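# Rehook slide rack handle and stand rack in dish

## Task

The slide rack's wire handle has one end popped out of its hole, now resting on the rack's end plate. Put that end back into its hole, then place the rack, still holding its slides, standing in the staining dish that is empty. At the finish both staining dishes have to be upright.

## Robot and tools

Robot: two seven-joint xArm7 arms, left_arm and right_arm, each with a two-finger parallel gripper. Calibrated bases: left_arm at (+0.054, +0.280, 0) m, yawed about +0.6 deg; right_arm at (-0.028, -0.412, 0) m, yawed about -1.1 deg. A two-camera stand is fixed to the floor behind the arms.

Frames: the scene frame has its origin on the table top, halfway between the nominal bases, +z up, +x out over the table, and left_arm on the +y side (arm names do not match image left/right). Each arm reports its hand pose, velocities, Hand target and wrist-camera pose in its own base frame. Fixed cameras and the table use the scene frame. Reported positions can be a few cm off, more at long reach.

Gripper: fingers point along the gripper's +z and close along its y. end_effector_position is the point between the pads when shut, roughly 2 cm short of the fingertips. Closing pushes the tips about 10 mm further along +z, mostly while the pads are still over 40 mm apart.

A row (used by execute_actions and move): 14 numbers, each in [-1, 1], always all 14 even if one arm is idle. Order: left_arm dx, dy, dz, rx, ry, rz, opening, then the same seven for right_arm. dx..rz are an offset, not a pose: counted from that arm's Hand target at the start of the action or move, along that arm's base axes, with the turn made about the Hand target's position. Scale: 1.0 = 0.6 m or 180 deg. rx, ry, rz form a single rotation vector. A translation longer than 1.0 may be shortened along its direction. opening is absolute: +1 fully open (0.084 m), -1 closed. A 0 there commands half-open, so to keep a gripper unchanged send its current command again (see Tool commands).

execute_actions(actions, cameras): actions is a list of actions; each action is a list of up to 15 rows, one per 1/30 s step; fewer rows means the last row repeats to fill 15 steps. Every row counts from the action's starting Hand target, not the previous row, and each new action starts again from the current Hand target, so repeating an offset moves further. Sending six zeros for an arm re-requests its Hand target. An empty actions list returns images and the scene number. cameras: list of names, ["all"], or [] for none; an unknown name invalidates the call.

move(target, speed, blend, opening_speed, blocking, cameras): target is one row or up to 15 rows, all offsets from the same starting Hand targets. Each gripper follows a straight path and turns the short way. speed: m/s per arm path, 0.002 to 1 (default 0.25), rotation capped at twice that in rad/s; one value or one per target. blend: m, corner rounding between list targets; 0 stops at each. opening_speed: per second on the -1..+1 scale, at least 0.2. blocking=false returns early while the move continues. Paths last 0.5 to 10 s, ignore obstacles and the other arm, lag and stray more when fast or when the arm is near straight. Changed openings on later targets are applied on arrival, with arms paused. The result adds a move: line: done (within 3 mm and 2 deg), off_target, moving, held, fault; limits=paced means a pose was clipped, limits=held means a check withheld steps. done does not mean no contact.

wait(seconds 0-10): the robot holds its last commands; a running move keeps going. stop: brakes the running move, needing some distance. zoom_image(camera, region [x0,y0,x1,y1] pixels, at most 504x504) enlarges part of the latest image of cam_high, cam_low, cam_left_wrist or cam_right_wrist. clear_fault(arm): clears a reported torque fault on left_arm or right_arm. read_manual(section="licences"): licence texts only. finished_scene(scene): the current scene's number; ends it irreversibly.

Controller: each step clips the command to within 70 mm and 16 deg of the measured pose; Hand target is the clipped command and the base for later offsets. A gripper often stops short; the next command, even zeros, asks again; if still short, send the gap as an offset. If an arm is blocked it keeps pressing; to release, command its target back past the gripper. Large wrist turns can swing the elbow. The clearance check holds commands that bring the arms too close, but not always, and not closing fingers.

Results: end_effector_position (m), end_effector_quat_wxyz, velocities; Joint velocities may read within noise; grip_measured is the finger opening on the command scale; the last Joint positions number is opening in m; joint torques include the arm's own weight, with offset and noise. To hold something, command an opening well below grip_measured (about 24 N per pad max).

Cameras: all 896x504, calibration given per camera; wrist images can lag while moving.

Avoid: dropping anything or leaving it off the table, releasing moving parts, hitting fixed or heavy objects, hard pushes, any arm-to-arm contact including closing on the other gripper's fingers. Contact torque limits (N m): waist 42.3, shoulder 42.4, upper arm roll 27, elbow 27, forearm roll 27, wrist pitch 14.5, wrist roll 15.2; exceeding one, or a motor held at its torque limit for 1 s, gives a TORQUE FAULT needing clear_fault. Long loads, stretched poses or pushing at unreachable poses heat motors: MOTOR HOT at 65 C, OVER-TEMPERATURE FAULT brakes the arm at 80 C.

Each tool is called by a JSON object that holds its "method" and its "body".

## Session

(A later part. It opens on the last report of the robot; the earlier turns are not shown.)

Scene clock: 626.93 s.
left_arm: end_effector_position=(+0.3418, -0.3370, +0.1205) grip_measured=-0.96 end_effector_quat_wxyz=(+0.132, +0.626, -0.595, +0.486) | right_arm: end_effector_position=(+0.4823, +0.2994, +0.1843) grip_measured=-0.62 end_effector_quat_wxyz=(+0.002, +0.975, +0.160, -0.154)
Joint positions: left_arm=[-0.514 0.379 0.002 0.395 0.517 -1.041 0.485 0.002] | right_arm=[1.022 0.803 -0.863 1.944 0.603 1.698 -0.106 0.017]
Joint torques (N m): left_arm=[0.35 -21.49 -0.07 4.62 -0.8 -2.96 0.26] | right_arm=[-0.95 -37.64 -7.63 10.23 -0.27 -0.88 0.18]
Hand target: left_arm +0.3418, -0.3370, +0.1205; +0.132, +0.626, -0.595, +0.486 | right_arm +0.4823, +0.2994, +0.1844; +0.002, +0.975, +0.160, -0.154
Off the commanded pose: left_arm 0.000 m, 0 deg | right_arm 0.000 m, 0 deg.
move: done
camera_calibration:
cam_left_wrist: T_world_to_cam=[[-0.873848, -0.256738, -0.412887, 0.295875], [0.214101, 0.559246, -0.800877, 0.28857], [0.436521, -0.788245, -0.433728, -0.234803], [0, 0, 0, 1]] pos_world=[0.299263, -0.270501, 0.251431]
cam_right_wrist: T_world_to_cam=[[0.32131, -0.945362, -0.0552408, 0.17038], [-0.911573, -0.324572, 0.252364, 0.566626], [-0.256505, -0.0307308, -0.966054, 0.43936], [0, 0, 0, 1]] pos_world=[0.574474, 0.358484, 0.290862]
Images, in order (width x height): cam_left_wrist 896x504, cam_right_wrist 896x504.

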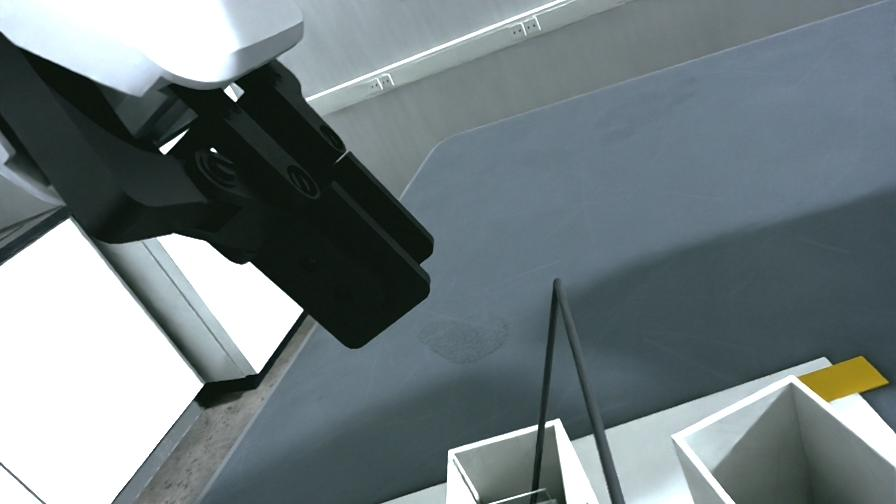

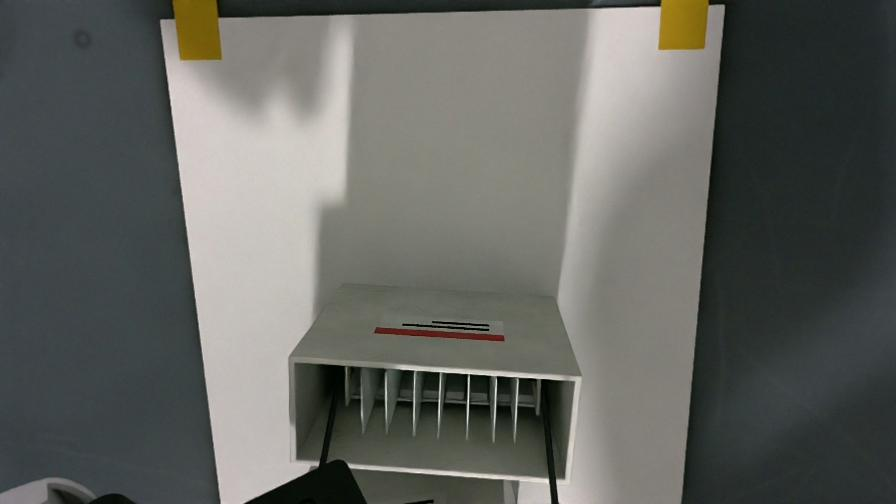

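{"method": "zoom_image", "body": {"camera": "cam_right_wrist", "region": [500, 360, 580, 420]}}

{"method": "zoom_image", "body": {"camera": "cam_right_wrist", "region": [320, 355, 400, 415]}}

Scaled by 6.300 from the camera's 896x504 image, which has a finer 1280x720 frame.

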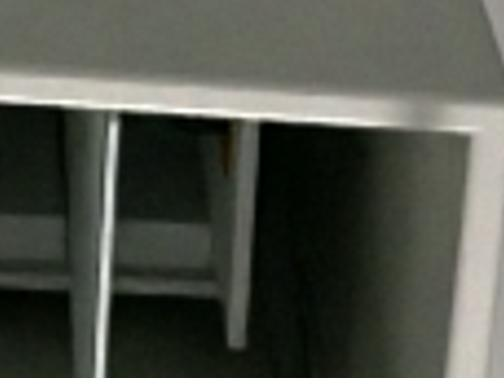

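Scaled by 6.300 from the camera's 896x504 image, which has a finer 1280x720 frame.

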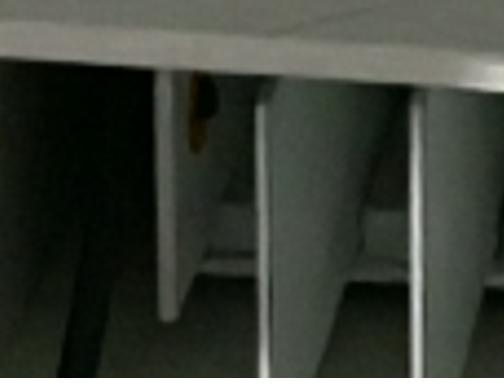

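{"method": "move", "body": {"target": [[0,0,0,0,0,0,-1,-0.1013,0.0407,0.0593,-0.064,-0.0891,-0.5041,-0.3]], "speed": 0.3, "cameras": ["cam_left_wrist", "cam_right_wrist"]}}

Scene clock: 667.13 s.
left_arm: end_effector_position=(+0.3418, -0.3370, +0.1205) grip_measured=-0.96 end_effector_quat_wxyz=(+0.132, +0.626, -0.595, +0.486) | right_arm: end_effector_position=(+0.4215, +0.3238, +0.2200) grip_measured=-0.32 end_effector_quat_wxyz=(+0.000, +0.804, -0.594, +0.000)
Joint positions: left_arm=[-0.514 0.379 0.002 0.395 0.517 -1.041 0.485 0.002] | right_arm=[1.758 0.659 -1.413 1.39 0.673 1.332 1.472 0.03]
Joint torques (N m): left_arm=[0.97 -21.44 0.01 4.46 -0.59 -2.94 0.29] | right_arm=[-0.08 -19.05 -11.3 9.08 -0.01 -1.94 0.18]
Hand target: left_arm +0.3418, -0.3370, +0.1205; +0.132, +0.626, -0.595, +0.486 | right_arm +0.4215, +0.3238, +0.2199; +0.000, +0.804, -0.594, +0.000
Off the commanded pose: left_arm 0.000 m, 0 deg | right_arm 0.000 m, 0 deg.
move: done
camera_calibration:
cam_left_wrist: T_world_to_cam=[[-0.873848, -0.256738, -0.412887, 0.295875], [0.214101, 0.559246, -0.800877, 0.28857], [0.436521, -0.788245, -0.433728, -0.234803], [0, 0, 0, 1]] pos_world=[0.299263, -0.270501, 0.251431]
cam_right_wrist: T_world_to_cam=[[-0.952207, -0.305381, -0.00671011, 0.533881], [-0.304681, 0.951129, -0.0502338, -0.0922033], [0.0217226, -0.0457885, -0.998715, 0.35367], [0, 0, 0, 1]] pos_world=[0.47259, 0.266928, 0.352166]
Images, in order (width x height): cam_left_wrist 896x504, cam_right_wrist 896x504.

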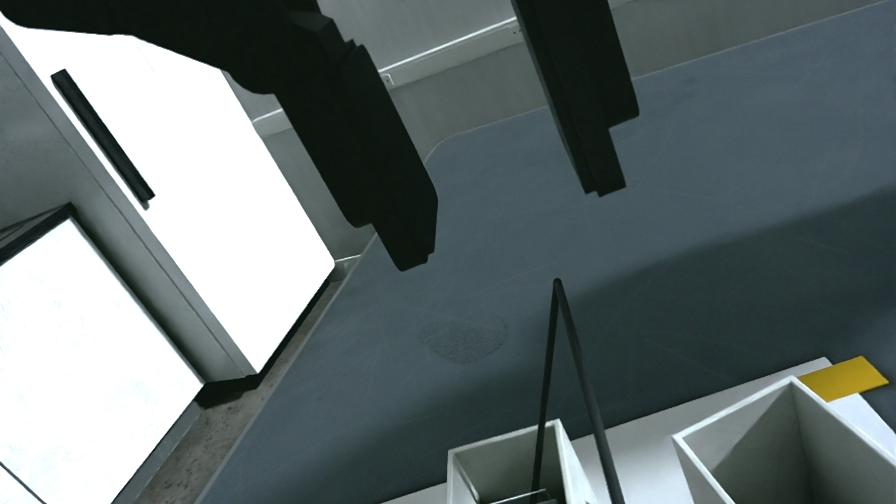

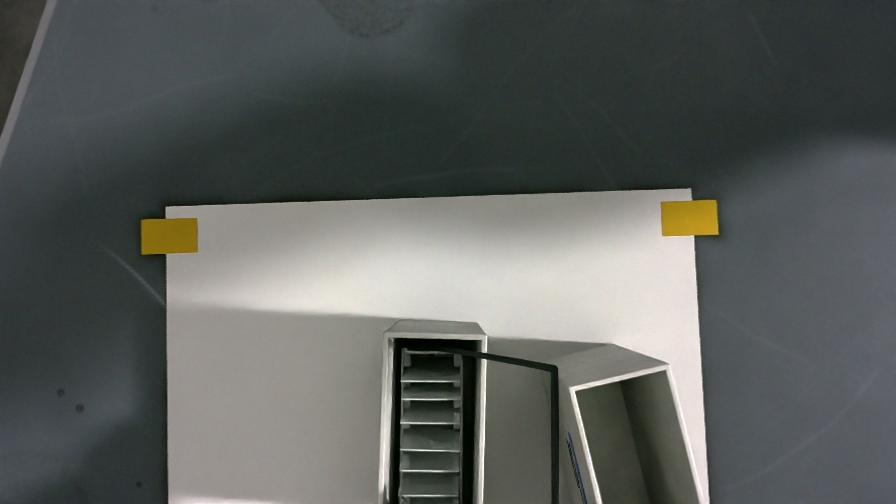

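{"method": "move", "body": {"target": [[0,0,0,0,0,0,-1,-0.0018,-0.0007,-0.1015,0,0,0,-0.3],[0,0,0,0,0,0,-1,-0.0018,-0.0007,-0.1015,0,0,0,-1]], "speed": 0.08, "opening_speed": 0.8, "cameras": ["cam_left_wrist", "cam_right_wrist"]}}

Scene clock: 678.97 s.
left_arm: end_effector_position=(+0.3418, -0.3370, +0.1205) grip_measured=-0.96 end_effector_quat_wxyz=(+0.132, +0.626, -0.595, +0.486) | right_arm: end_effector_position=(+0.4204, +0.3234, +0.1590) grip_measured=-0.96 end_effector_quat_wxyz=(+0.000, +0.804, -0.594, +0.000)
Joint positions: left_arm=[-0.514 0.379 0.002 0.395 0.517 -1.041 0.485 0.002] | right_arm=[1.735 0.716 -1.333 1.291 0.752 1.205 1.426 0.002]
Joint torques (N m): left_arm=[1.15 -21.47 0.09 4.56 -0.79 -2.66 0.32] | right_arm=[-0.61 -21.47 -11.4 8.78 -0.28 -1.56 -0.22]
Hand target: left_arm +0.3418, -0.3370, +0.1205; +0.132, +0.626, -0.595, +0.486 | right_arm +0.4204, +0.3234, +0.1590; +0.000, +0.804, -0.594, +0.000
Off the commanded pose: left_arm 0.000 m, 0 deg | right_arm 0.000 m, 0 deg.
move: done
camera_calibration:
cam_left_wrist: T_world_to_cam=[[-0.873854, -0.256752, -0.412866, 0.295868], [0.214079, 0.559239, -0.800888, 0.288577], [0.436521, -0.788245, -0.433728, -0.234803], [0, 0, 0, 1]] pos_world=[0.299263, -0.270501, 0.251431]
cam_right_wrist: T_world_to_cam=[[-0.952207, -0.305381, -0.00671007, 0.532273], [-0.304682, 0.951129, -0.0502338, -0.0951217], [0.0217226, -0.0457885, -0.998715, 0.292849], [0, 0, 0, 1]] pos_world=[0.47149, 0.266428, 0.291266]
Images, in order (width x height): cam_left_wrist 896x504, cam_right_wrist 896x504.

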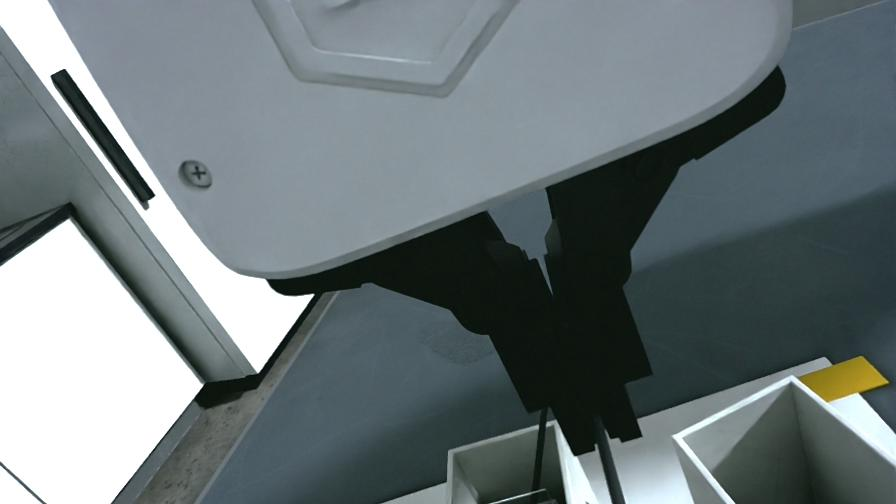

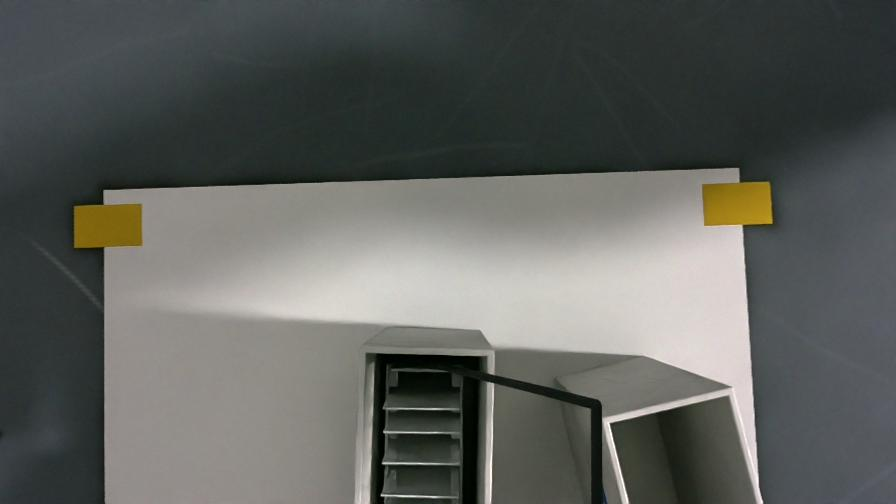

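{"method": "zoom_image", "body": {"camera": "cam_right_wrist", "region": [360, 330, 500, 504]}}

Scaled by 2.897 from the camera's 896x504 image, which has a finer 1280x720 frame.

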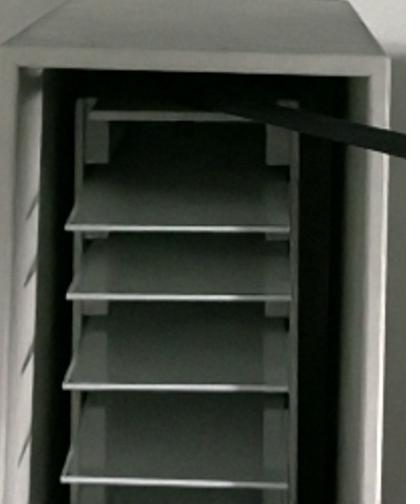

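{"method": "move", "body": {"target": [[0,0,0,0,0,0,-0.6,0,0,0,0,0,0,-1],[-0.0451,0.0744,0.0492,0,0,0,-0.6,0,0,0,0,0,0,-1],[-0.12,0.3,0.16,0,0,0,-0.6,0,0,0,0,0,0,-1]], "speed": [0.03, 0.06, 0.2], "opening_speed": 0.3, "blend": [0, 0.01, 0], "cameras": ["cam_left_wrist", "cam_right_wrist"]}}

{"method": "zoom_image", "body": {"camera": "cam_right_wrist", "region": [340, 320, 524, 504]}}

{"method": "zoom_image", "body": {"camera": "cam_left_wrist", "region": [340, 204, 640, 504]}}

Scene clock: 692.47 s.
left_arm: end_effector_position=(+0.2698, -0.1570, +0.2165) grip_measured=-0.62 end_effector_quat_wxyz=(+0.132, +0.626, -0.595, +0.486) | right_arm: end_effector_position=(+0.4204, +0.3234, +0.1590) grip_measured=-0.96 end_effector_quat_wxyz=(+0.000, +0.804, -0.594, +0.000)
Joint positions: left_arm=[-0.008 -0.282 0.438 0.164 1.742 -0.944 -0.009 0.017] | right_arm=[1.735 0.716 -1.333 1.291 0.752 1.205 1.426 0.002]
Joint torques (N m): left_arm=[-0.17 -10.57 -0.83 7.41 -0.63 -2.45 -0.23] | right_arm=[-1.08 -20.65 -11.9 8.71 -0.25 -2.02 -0.3]
Hand target: left_arm +0.2698, -0.1570, +0.2165; +0.132, +0.626, -0.595, +0.486 | right_arm +0.4204, +0.3234, +0.1590; +0.000, +0.804, -0.594, +0.000
Off the commanded pose: left_arm 0.000 m, 0 deg | right_arm 0.000 m, 0 deg.
move: done
camera_calibration:
cam_left_wrist: T_world_to_cam=[[-0.873854, -0.256752, -0.412866, 0.318801], [0.214079, 0.559239, -0.800888, 0.280213], [0.436521, -0.788245, -0.433728, -0.0198516], [0, 0, 0, 1]] pos_world=[0.227263, -0.0905014, 0.347431]
cam_right_wrist: T_world_to_cam=[[-0.952207, -0.305381, -0.00671011, 0.532272], [-0.304681, 0.951129, -0.0502338, -0.0951221], [0.0217226, -0.0457885, -0.998715, 0.292849], [0, 0, 0, 1]] pos_world=[0.47149, 0.266428, 0.291266]
Images, in order (width x height): cam_left_wrist 896x504, cam_right_wrist 896x504.

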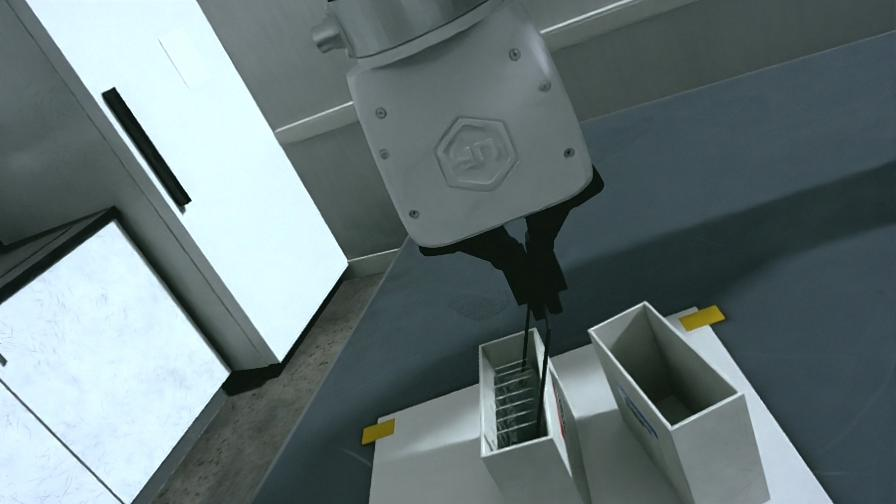

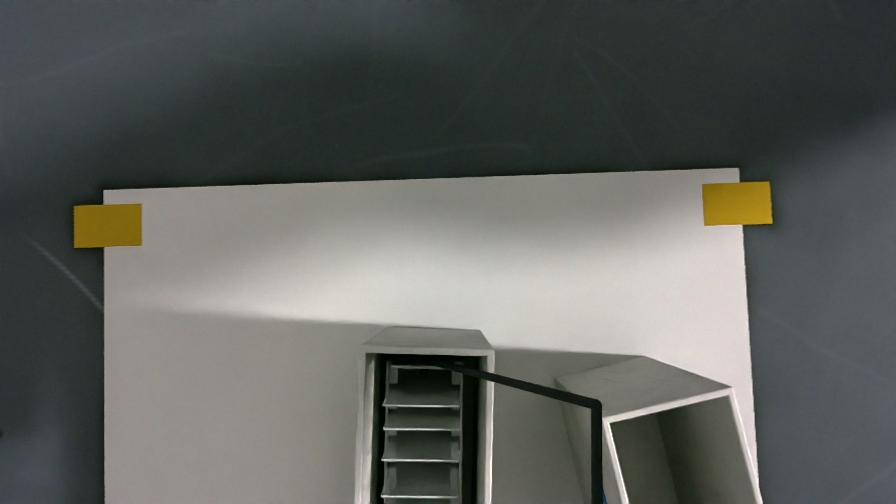

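Scaled by 2.739 from the camera's 896x504 image, which has a finer 1280x720 frame.

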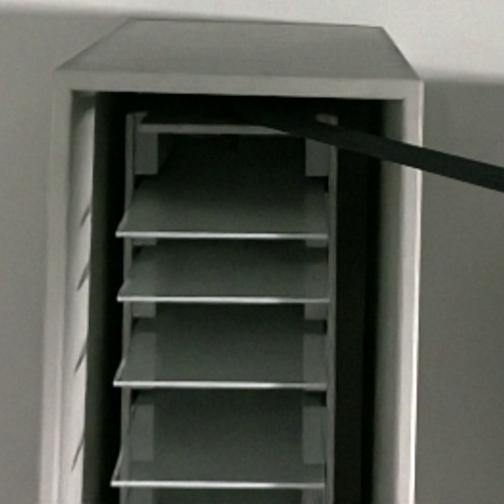

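Scaled by 1.680 from the camera's 896x504 image, which has a finer 1280x720 frame.

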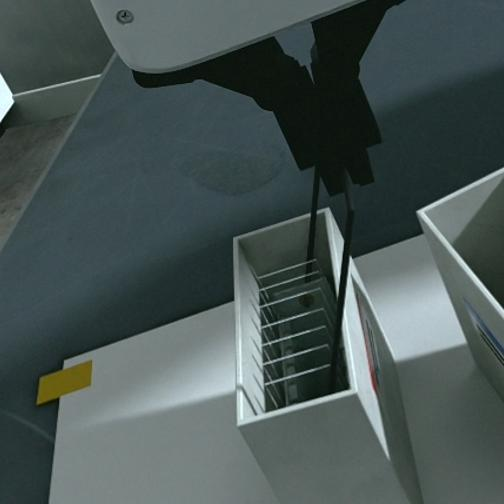

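{"method": "zoom_image", "body": {"camera": "cam_left_wrist", "region": [476, 330, 566, 450]}}

Scaled by 4.200 from the camera's 896x504 image, which has a finer 1280x720 frame.

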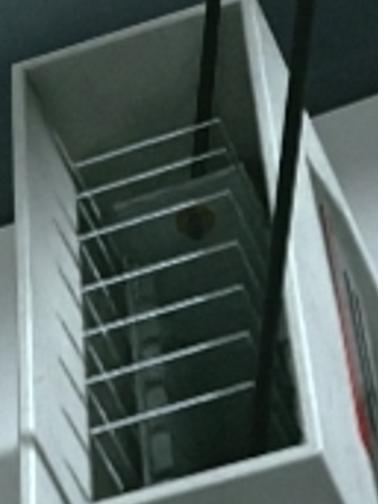

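{"method": "move", "body": {"target": [[0,0,0,0,0,0,-0.6,0.03235,0.00995,0.0103,0,0,0,-1],[0,0,0,0,0,0,-0.6,0.0656,0.0202,0.0135,0,0,0,-1]], "speed": 0.05, "blend": [0.003, 0], "cameras": ["cam_left_wrist", "cam_right_wrist"]}}

{"method": "zoom_image", "body": {"camera": "cam_left_wrist", "region": [440, 204, 640, 504]}}

Scene clock: 707.10 s.
left_arm: end_effector_position=(+0.2698, -0.1570, +0.2165) grip_measured=-0.62 end_effector_quat_wxyz=(+0.132, +0.626, -0.595, +0.486) | right_arm: end_effector_position=(+0.4598, +0.3355, +0.1671) grip_measured=-0.96 end_effector_quat_wxyz=(+0.000, +0.804, -0.594, +0.000)
Joint positions: left_arm=[-0.008 -0.282 0.438 0.164 1.742 -0.944 -0.009 0.017] | right_arm=[1.556 0.781 -1.247 1.481 0.771 1.28 1.427 0.002]
Joint torques (N m): left_arm=[-0.05 -10.82 -0.75 7.39 -0.81 -2.55 -0.34] | right_arm=[-1.41 -24.14 -10.94 8.44 0.05 -1.37 0.22]
Hand target: left_arm +0.2698, -0.1570, +0.2165; +0.132, +0.626, -0.595, +0.486 | right_arm +0.4598, +0.3355, +0.1671; +0.000, +0.804, -0.594, +0.000
Off the commanded pose: left_arm 0.000 m, 0 deg | right_arm 0.000 m, 0 deg.
move: done
camera_calibration:
cam_left_wrist: T_world_to_cam=[[-0.873848, -0.256738, -0.412887, 0.318808], [0.214101, 0.559246, -0.800877, 0.280205], [0.436521, -0.788245, -0.433728, -0.0198516], [0, 0, 0, 1]] pos_world=[0.227263, -0.0905014, 0.347431]
cam_right_wrist: T_world_to_cam=[[-0.952209, -0.305376, -0.00661505, 0.573541], [-0.304681, 0.95113, -0.0502034, -0.0943241], [0.0216227, -0.0457886, -0.998717, 0.300694], [0, 0, 0, 1]] pos_world=[0.51089, 0.278628, 0.299366]
Images, in order (width x height): cam_left_wrist 896x504, cam_right_wrist 896x504.

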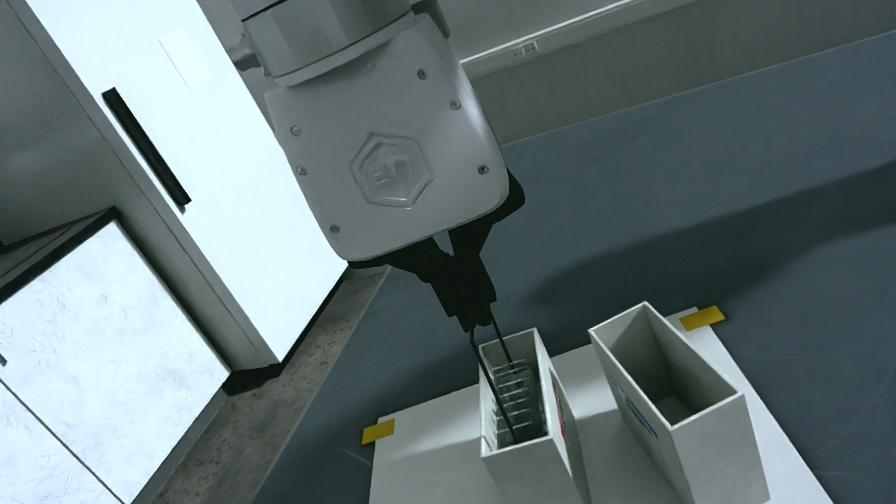

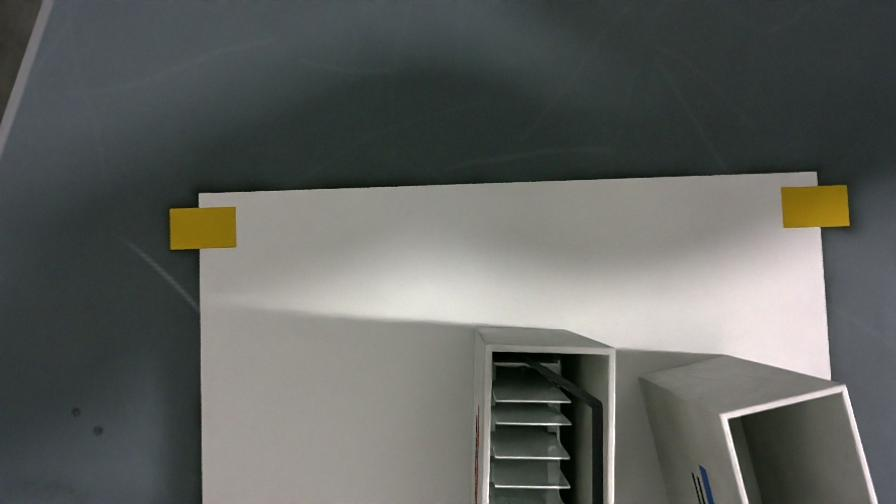

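Scaled by 1.680 from the camera's 896x504 image, which has a finer 1280x720 frame.

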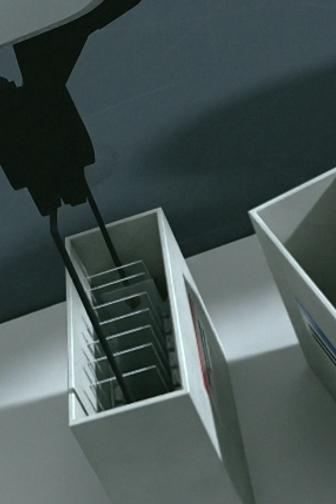

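{"method": "zoom_image", "body": {"camera": "cam_right_wrist", "region": [470, 330, 630, 504]}}

Scaled by 2.897 from the camera's 896x504 image, which has a finer 1280x720 frame.

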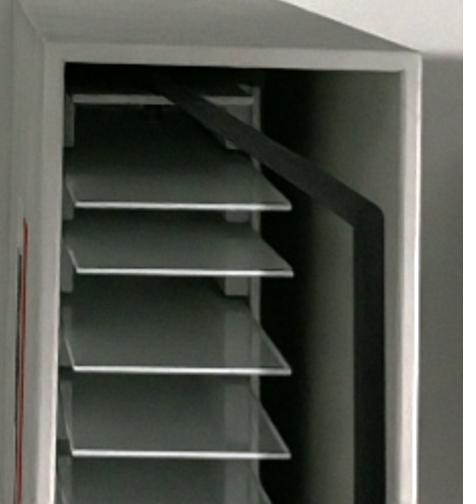

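{"method": "zoom_image", "body": {"camera": "cam_left_wrist", "region": [456, 310, 566, 450]}}

{"method": "zoom_image", "body": {"camera": "cam_left_wrist", "region": [496, 350, 546, 400]}}

Scaled by 3.600 from the camera's 896x504 image, which has a finer 1280x720 frame.

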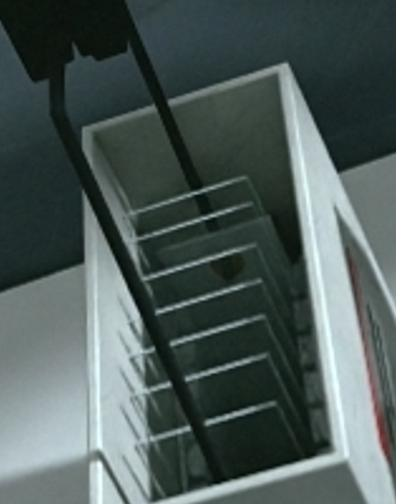

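Scaled by 10.080 from the camera's 896x504 image, which has a finer 1280x720 frame.

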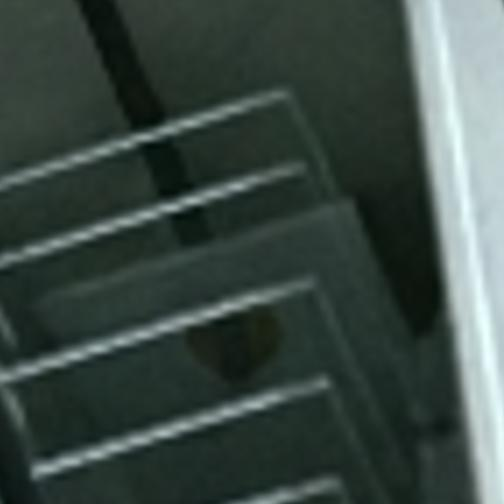

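{"method": "move", "body": {"target": [[0,0,0,0,0,0,-0.6,0,0,0.0083,0,0,0,-1],[0,0,0,0,0,0,-0.6,0,0,0.0333,0,0,0,-1]], "speed": [0.02,0.03], "blend": [0.001, 0], "cameras": ["cam_left_wrist", "cam_right_wrist"]}}

{"method": "zoom_image", "body": {"camera": "cam_left_wrist", "region": [456, 300, 566, 450]}}

{"method": "zoom_image", "body": {"camera": "cam_right_wrist", "region": [470, 330, 630, 504]}}

Scene clock: 747.43 s.
left_arm: end_effector_position=(+0.2698, -0.1570, +0.2165) grip_measured=-0.62 end_effector_quat_wxyz=(+0.132, +0.626, -0.595, +0.486) | right_arm: end_effector_position=(+0.4598, +0.3355, +0.1871) grip_measured=-0.96 end_effector_quat_wxyz=(+0.000, +0.804, -0.594, +0.000)
Joint positions: left_arm=[-0.008 -0.282 0.438 0.164 1.742 -0.944 -0.009 0.017] | right_arm=[1.559 0.76 -1.269 1.511 0.748 1.32 1.441 0.002]
Joint torques (N m): left_arm=[1.13 -10.9 -0.26 7.33 -0.95 -2.53 -0.19] | right_arm=[-0.1 -27.88 -12.6 9.82 -0.4 -1.51 0.21]
Hand target: left_arm +0.2698, -0.1570, +0.2165; +0.132, +0.626, -0.595, +0.486 | right_arm +0.4598, +0.3355, +0.1871; +0.000, +0.804, -0.594, +0.000
Off the commanded pose: left_arm 0.000 m, 0 deg | right_arm 0.000 m, 0 deg.
move: done
camera_calibration:
cam_left_wrist: T_world_to_cam=[[-0.873848, -0.256738, -0.412887, 0.318808], [0.214101, 0.559246, -0.800877, 0.280205], [0.436521, -0.788245, -0.433728, -0.0198516], [0, 0, 0, 1]] pos_world=[0.227263, -0.0905014, 0.347431]
cam_right_wrist: T_world_to_cam=[[-0.952207, -0.305381, -0.00671011, 0.573704], [-0.304681, 0.951129, -0.0502338, -0.0933099], [0.0217226, -0.0457885, -0.998715, 0.320616], [0, 0, 0, 1]] pos_world=[0.51089, 0.278628, 0.319366]
Images, in order (width x height): cam_left_wrist 896x504, cam_right_wrist 896x504.

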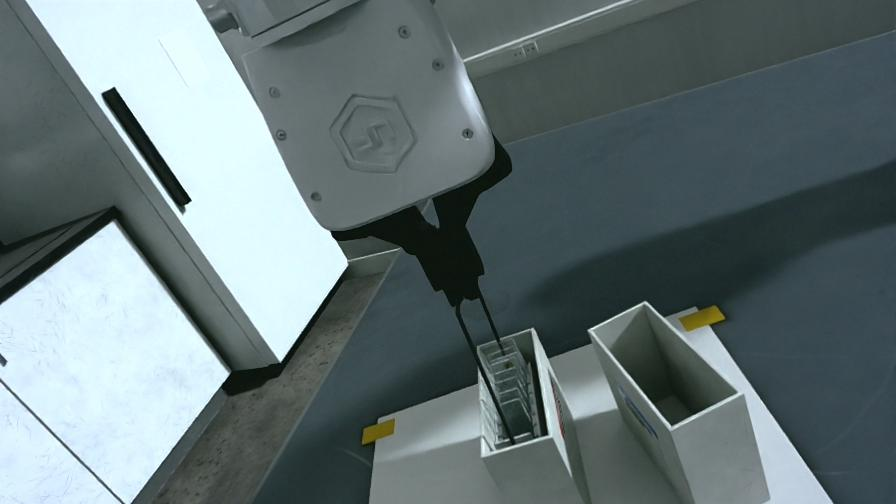

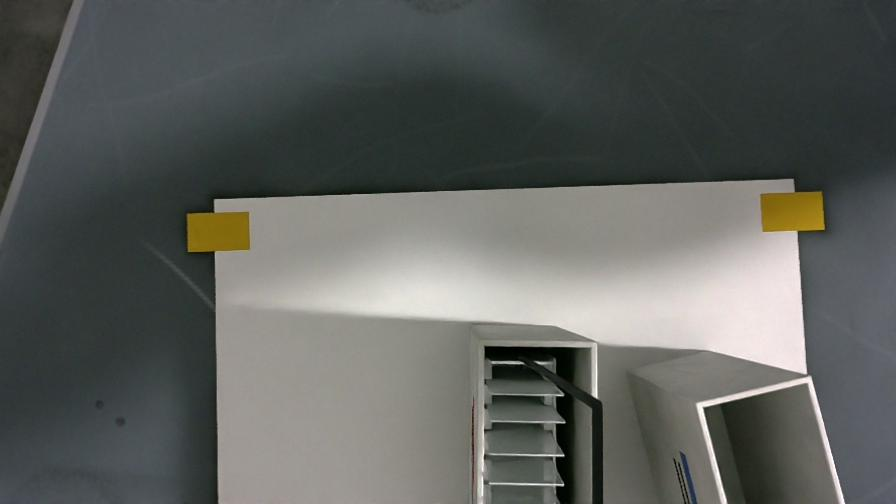

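Scaled by 3.360 from the camera's 896x504 image, which has a finer 1280x720 frame.

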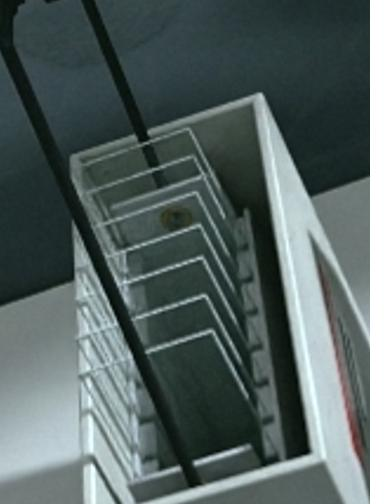

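Scaled by 2.897 from the camera's 896x504 image, which has a finer 1280x720 frame.

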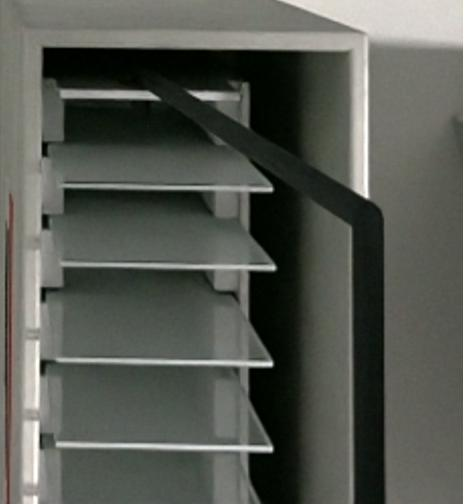

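{"method": "move", "body": {"target": [[0,0,0,0,0,0,-0.6,-0.00877,-0.0027,0,0,0,0,-1],[0,0,0,0,0,0,-0.6,-0.00877,-0.0027,0.15,0,0,0,-1]], "speed": [0.02,0.06], "blend": [0.001, 0], "cameras": ["cam_high", "cam_left_wrist", "cam_right_wrist"]}}

{"method": "zoom_image", "body": {"camera": "cam_left_wrist", "region": [400, 204, 600, 404]}}

{"method": "zoom_image", "body": {"camera": "cam_right_wrist", "region": [470, 330, 630, 504]}}

Scene clock: 760.53 s.
left_arm: end_effector_position=(+0.2698, -0.1570, +0.2165) grip_measured=-0.62 end_effector_quat_wxyz=(+0.132, +0.626, -0.595, +0.486) | right_arm: end_effector_position=(+0.4545, +0.3339, +0.2771) grip_measured=-0.96 end_effector_quat_wxyz=(+0.000, +0.804, -0.594, +0.000)
Joint positions: left_arm=[-0.008 -0.282 0.438 0.164 1.742 -0.944 -0.009 0.017] | right_arm=[1.552 0.678 -1.34 1.678 0.659 1.511 1.501 0.002]
Joint torques (N m): left_arm=[0.87 -10.4 -0.16 7.34 -0.8 -2.6 -0.31] | right_arm=[-1.1 -26.93 -10.3 10.21 -0.41 -1.51 0.18]
Hand target: left_arm +0.2698, -0.1570, +0.2165; +0.132, +0.626, -0.595, +0.486 | right_arm +0.4545, +0.3339, +0.2771; +0.000, +0.804, -0.594, +0.000
Off the commanded pose: left_arm 0.000 m, 0 deg | right_arm 0.000 m, 0 deg.
move: done
camera_calibration:
cam_left_wrist: T_world_to_cam=[[-0.873848, -0.256738, -0.412887, 0.318808], [0.214101, 0.559246, -0.800877, 0.280205], [0.436521, -0.788245, -0.433728, -0.0198516], [0, 0, 0, 1]] pos_world=[0.227263, -0.0905014, 0.347431]
cam_right_wrist: T_world_to_cam=[[-0.952236, -0.305291, -0.00671559, 0.568734], [-0.304591, 0.951158, -0.0502332, -0.0888406], [0.0217233, -0.0457883, -0.998715, 0.410537], [0, 0, 0, 1]] pos_world=[0.50559, 0.276928, 0.409366]
Images, in order (width x height): cam_high 896x504, cam_left_wrist 896x504, cam_right_wrist 896x504.

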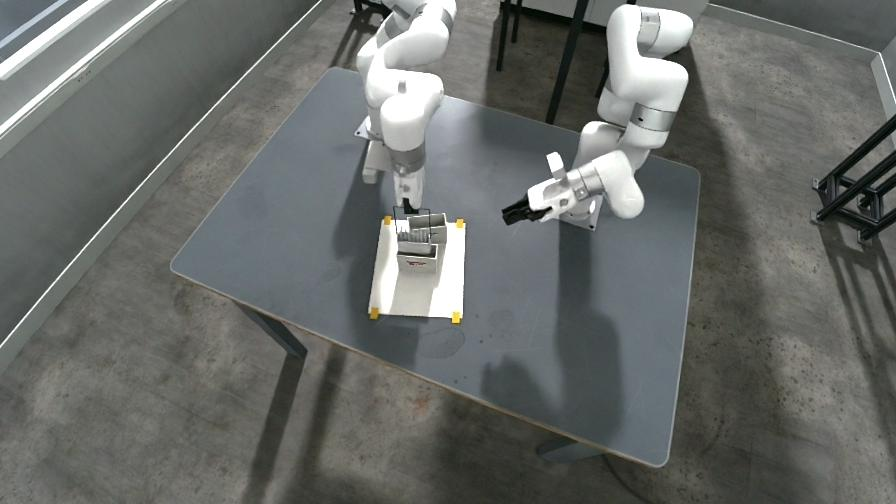

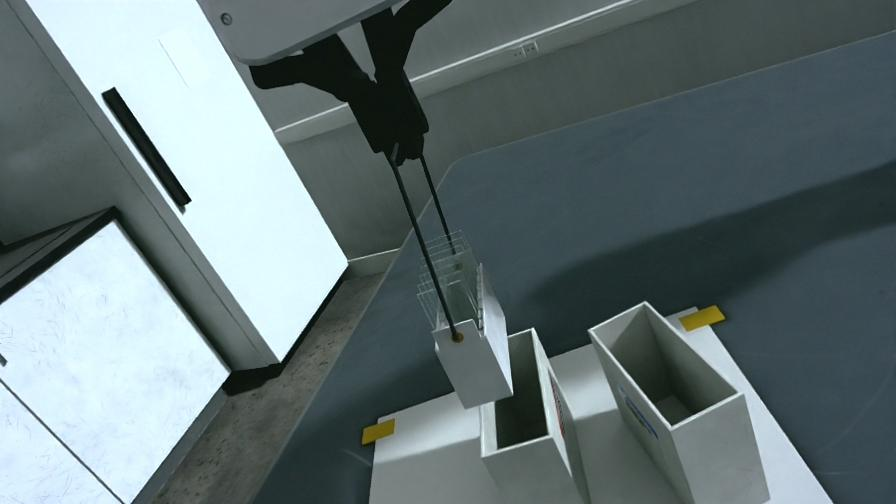

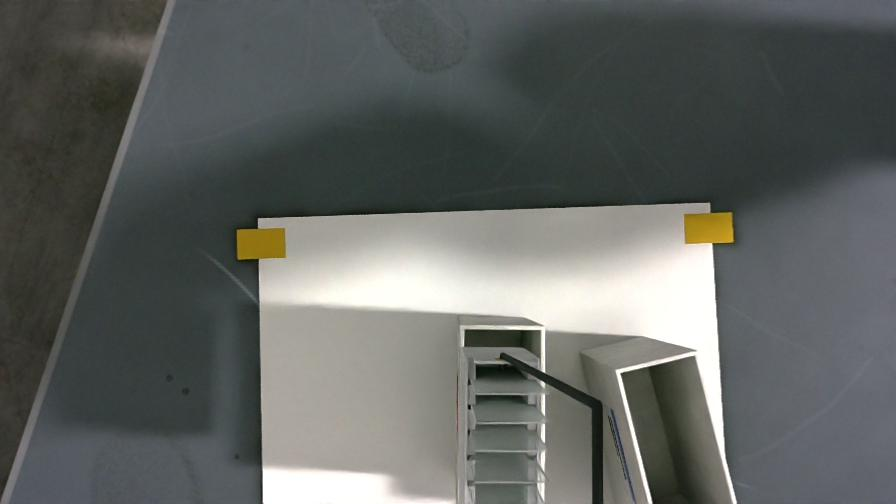

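Scaled by 2.520 from the camera's 896x504 image, which has a finer 1280x720 frame.

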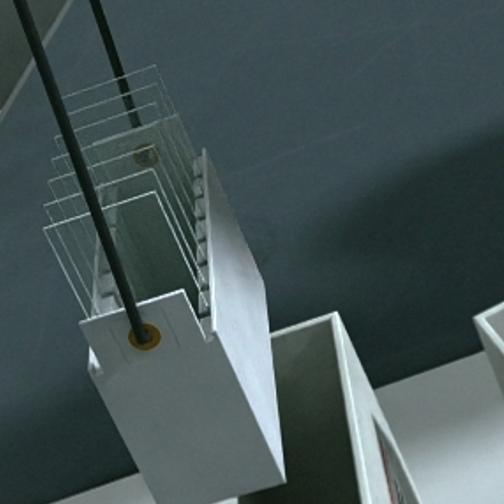

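Scaled by 2.897 from the camera's 896x504 image, which has a finer 1280x720 frame.

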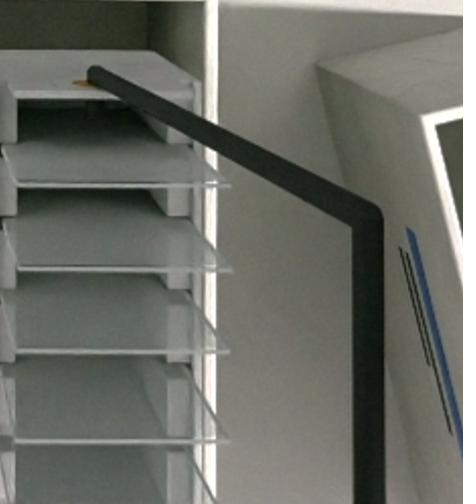

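{"method": "move", "body": {"target": [[0,0,0,0,0,0,-0.6,-0.1597,-0.0217,0,0,0,0.0717,-1]], "speed": 0.09, "cameras": ["cam_left_wrist", "cam_right_wrist"]}}

{"method": "zoom_image", "body": {"camera": "cam_right_wrist", "region": [420, 280, 680, 504]}}

{"method": "zoom_image", "body": {"camera": "cam_left_wrist", "region": [440, 204, 740, 504]}}

Scene clock: 779.07 s.
left_arm: end_effector_position=(+0.2698, -0.1570, +0.2165) grip_measured=-0.62 end_effector_quat_wxyz=(+0.132, +0.626, -0.595, +0.486) | right_arm: end_effector_position=(+0.3587, +0.3209, +0.2771) grip_measured=-0.96 end_effector_quat_wxyz=(+0.000, +0.866, -0.500, +0.000)
Joint positions: left_arm=[-0.008 -0.282 0.438 0.164 1.742 -0.944 -0.009 0.017] | right_arm=[2.137 0.507 -1.68 1.297 0.514 1.384 1.385 0.002]
Joint torques (N m): left_arm=[0.95 -10.54 -0.15 7.3 -0.91 -2.6 -0.23] | right_arm=[0.23 -9.33 -9.28 10.42 -0.01 -2.11 -0.39]
Hand target: left_arm +0.2698, -0.1570, +0.2165; +0.132, +0.626, -0.595, +0.486 | right_arm +0.3587, +0.3209, +0.2771; +0.000, +0.866, -0.500, +0.000
Off the commanded pose: left_arm 0.000 m, 0 deg | right_arm 0.000 m, 0 deg.
move: done
camera_calibration:
cam_left_wrist: T_world_to_cam=[[-0.873848, -0.256738, -0.412887, 0.318808], [0.214101, 0.559246, -0.800877, 0.280205], [0.436521, -0.788245, -0.433728, -0.0198516], [0, 0, 0, 1]] pos_world=[0.227263, -0.0905014, 0.347431]
cam_right_wrist: T_world_to_cam=[[-0.859952, -0.510332, -0.00664522, 0.506184], [-0.509411, 0.859055, -0.0502489, -0.00270798], [0.0313522, -0.0398265, -0.998715, 0.406661], [0, 0, 0, 1]] pos_world=[0.421165, 0.276844, 0.409366]
Images, in order (width x height): cam_left_wrist 896x504, cam_right_wrist 896x504.

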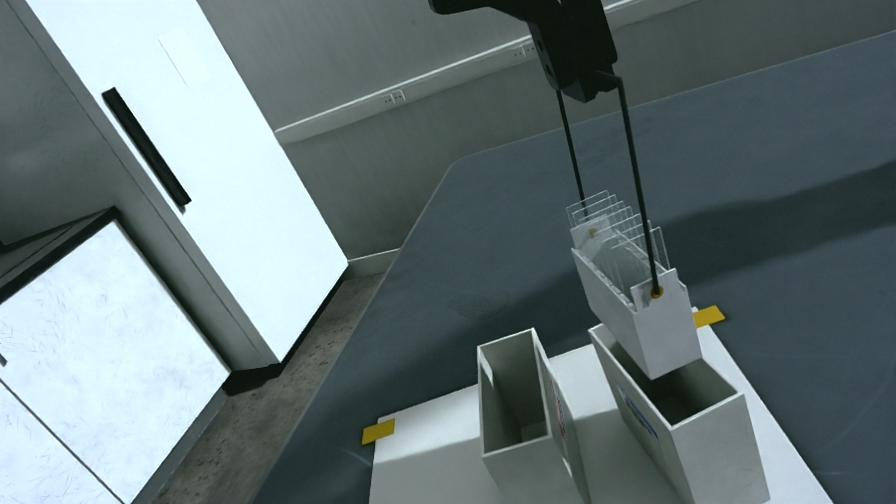

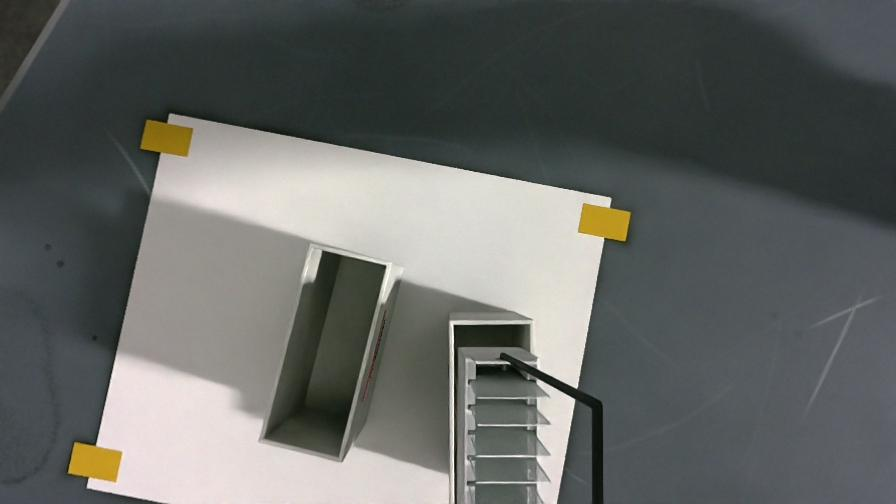

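Scaled by 1.938 from the camera's 896x504 image, which has a finer 1280x720 frame.

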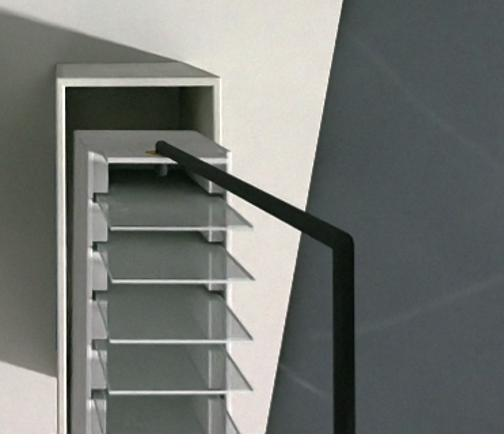

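Scaled by 1.680 from the camera's 896x504 image, which has a finer 1280x720 frame.

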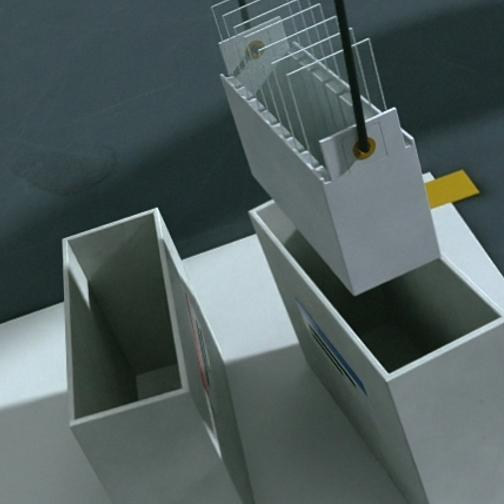

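{"method": "move", "body": {"target": [[0,0,0,0,0,0,-0.6,-0.0031,-0.0003,0,0,0,0,-1],[0,0,0,0,0,0,-0.6,-0.0031,-0.0003,-0.055,0,0,0,-1]], "speed": [0.03, 0.05], "blend": [0.001, 0], "cameras": ["cam_left_wrist", "cam_right_wrist"]}}

{"method": "zoom_image", "body": {"camera": "cam_right_wrist", "region": [420, 290, 660, 504]}}

{"method": "zoom_image", "body": {"camera": "cam_left_wrist", "region": [500, 204, 800, 504]}}

Scene clock: 794.13 s.
left_arm: end_effector_position=(+0.2698, -0.1570, +0.2165) grip_measured=-0.62 end_effector_quat_wxyz=(+0.132, +0.626, -0.595, +0.486) | right_arm: end_effector_position=(+0.3568, +0.3207, +0.2441) grip_measured=-0.96 end_effector_quat_wxyz=(+0.000, +0.866, -0.500, +0.000)
Joint positions: left_arm=[-0.008 -0.282 0.438 0.164 1.742 -0.944 -0.009 0.017] | right_arm=[2.137 0.524 -1.646 1.216 0.545 1.302 1.368 0.002]
Joint torques (N m): left_arm=[0.89 -10.36 -0.19 7.19 -0.77 -2.61 -0.18] | right_arm=[-1.02 -9.73 -8.73 10.36 0.09 -2.04 -0.36]
Hand target: left_arm +0.2698, -0.1570, +0.2165; +0.132, +0.626, -0.595, +0.486 | right_arm +0.3568, +0.3207, +0.2441; +0.000, +0.866, -0.500, +0.000
Off the commanded pose: left_arm 0.000 m, 0 deg | right_arm 0.000 m, 0 deg.
move: done; blend cut to 0.0009 m at target 1
camera_calibration:
cam_left_wrist: T_world_to_cam=[[-0.873848, -0.256738, -0.412887, 0.318808], [0.214101, 0.559246, -0.800877, 0.280205], [0.436521, -0.788245, -0.433728, -0.0198516], [0, 0, 0, 1]] pos_world=[0.227263, -0.0905014, 0.347431]
cam_right_wrist: T_world_to_cam=[[-0.85995, -0.510334, -0.00669616, 0.504334], [-0.509414, 0.859058, -0.0501632, -0.00514326], [0.0313524, -0.0397267, -0.998719, 0.373726], [0, 0, 0, 1]] pos_world=[0.419365, 0.276644, 0.376366]
Images, in order (width x height): cam_left_wrist 896x504, cam_right_wrist 896x504.

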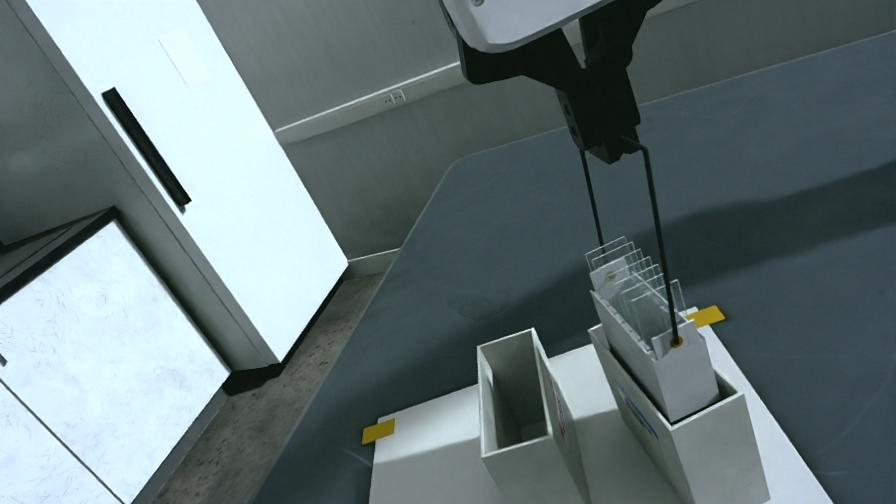

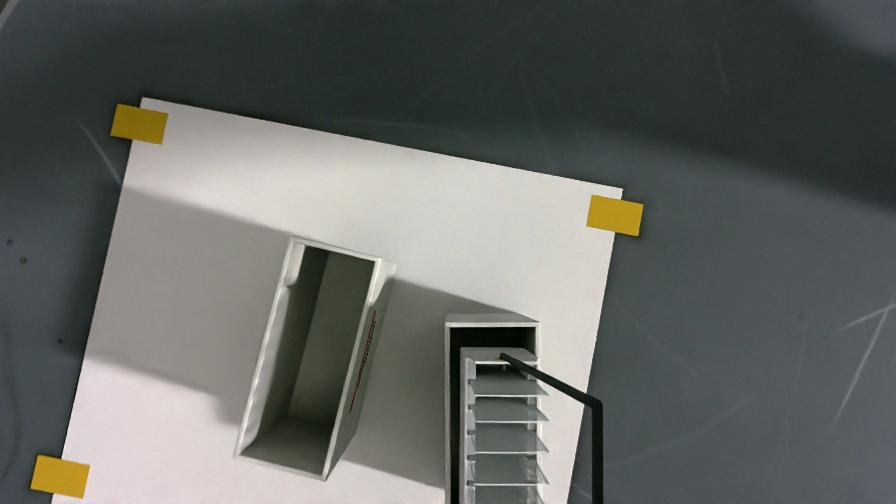

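Scaled by 2.100 from the camera's 896x504 image, which has a finer 1280x720 frame.

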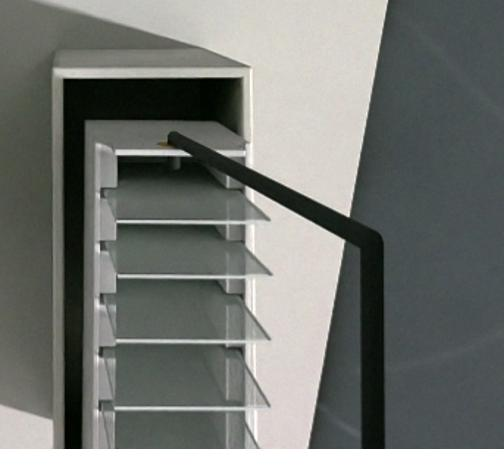

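Scaled by 1.680 from the camera's 896x504 image, which has a finer 1280x720 frame.

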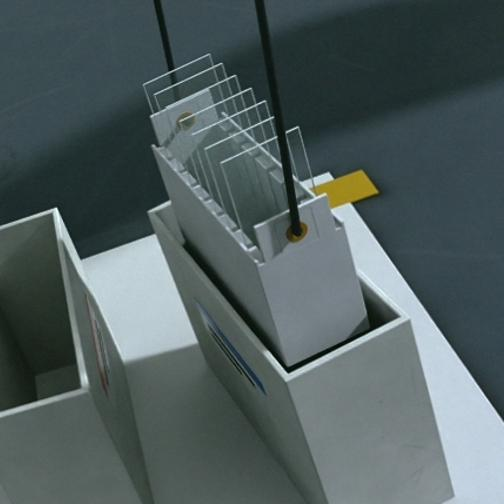

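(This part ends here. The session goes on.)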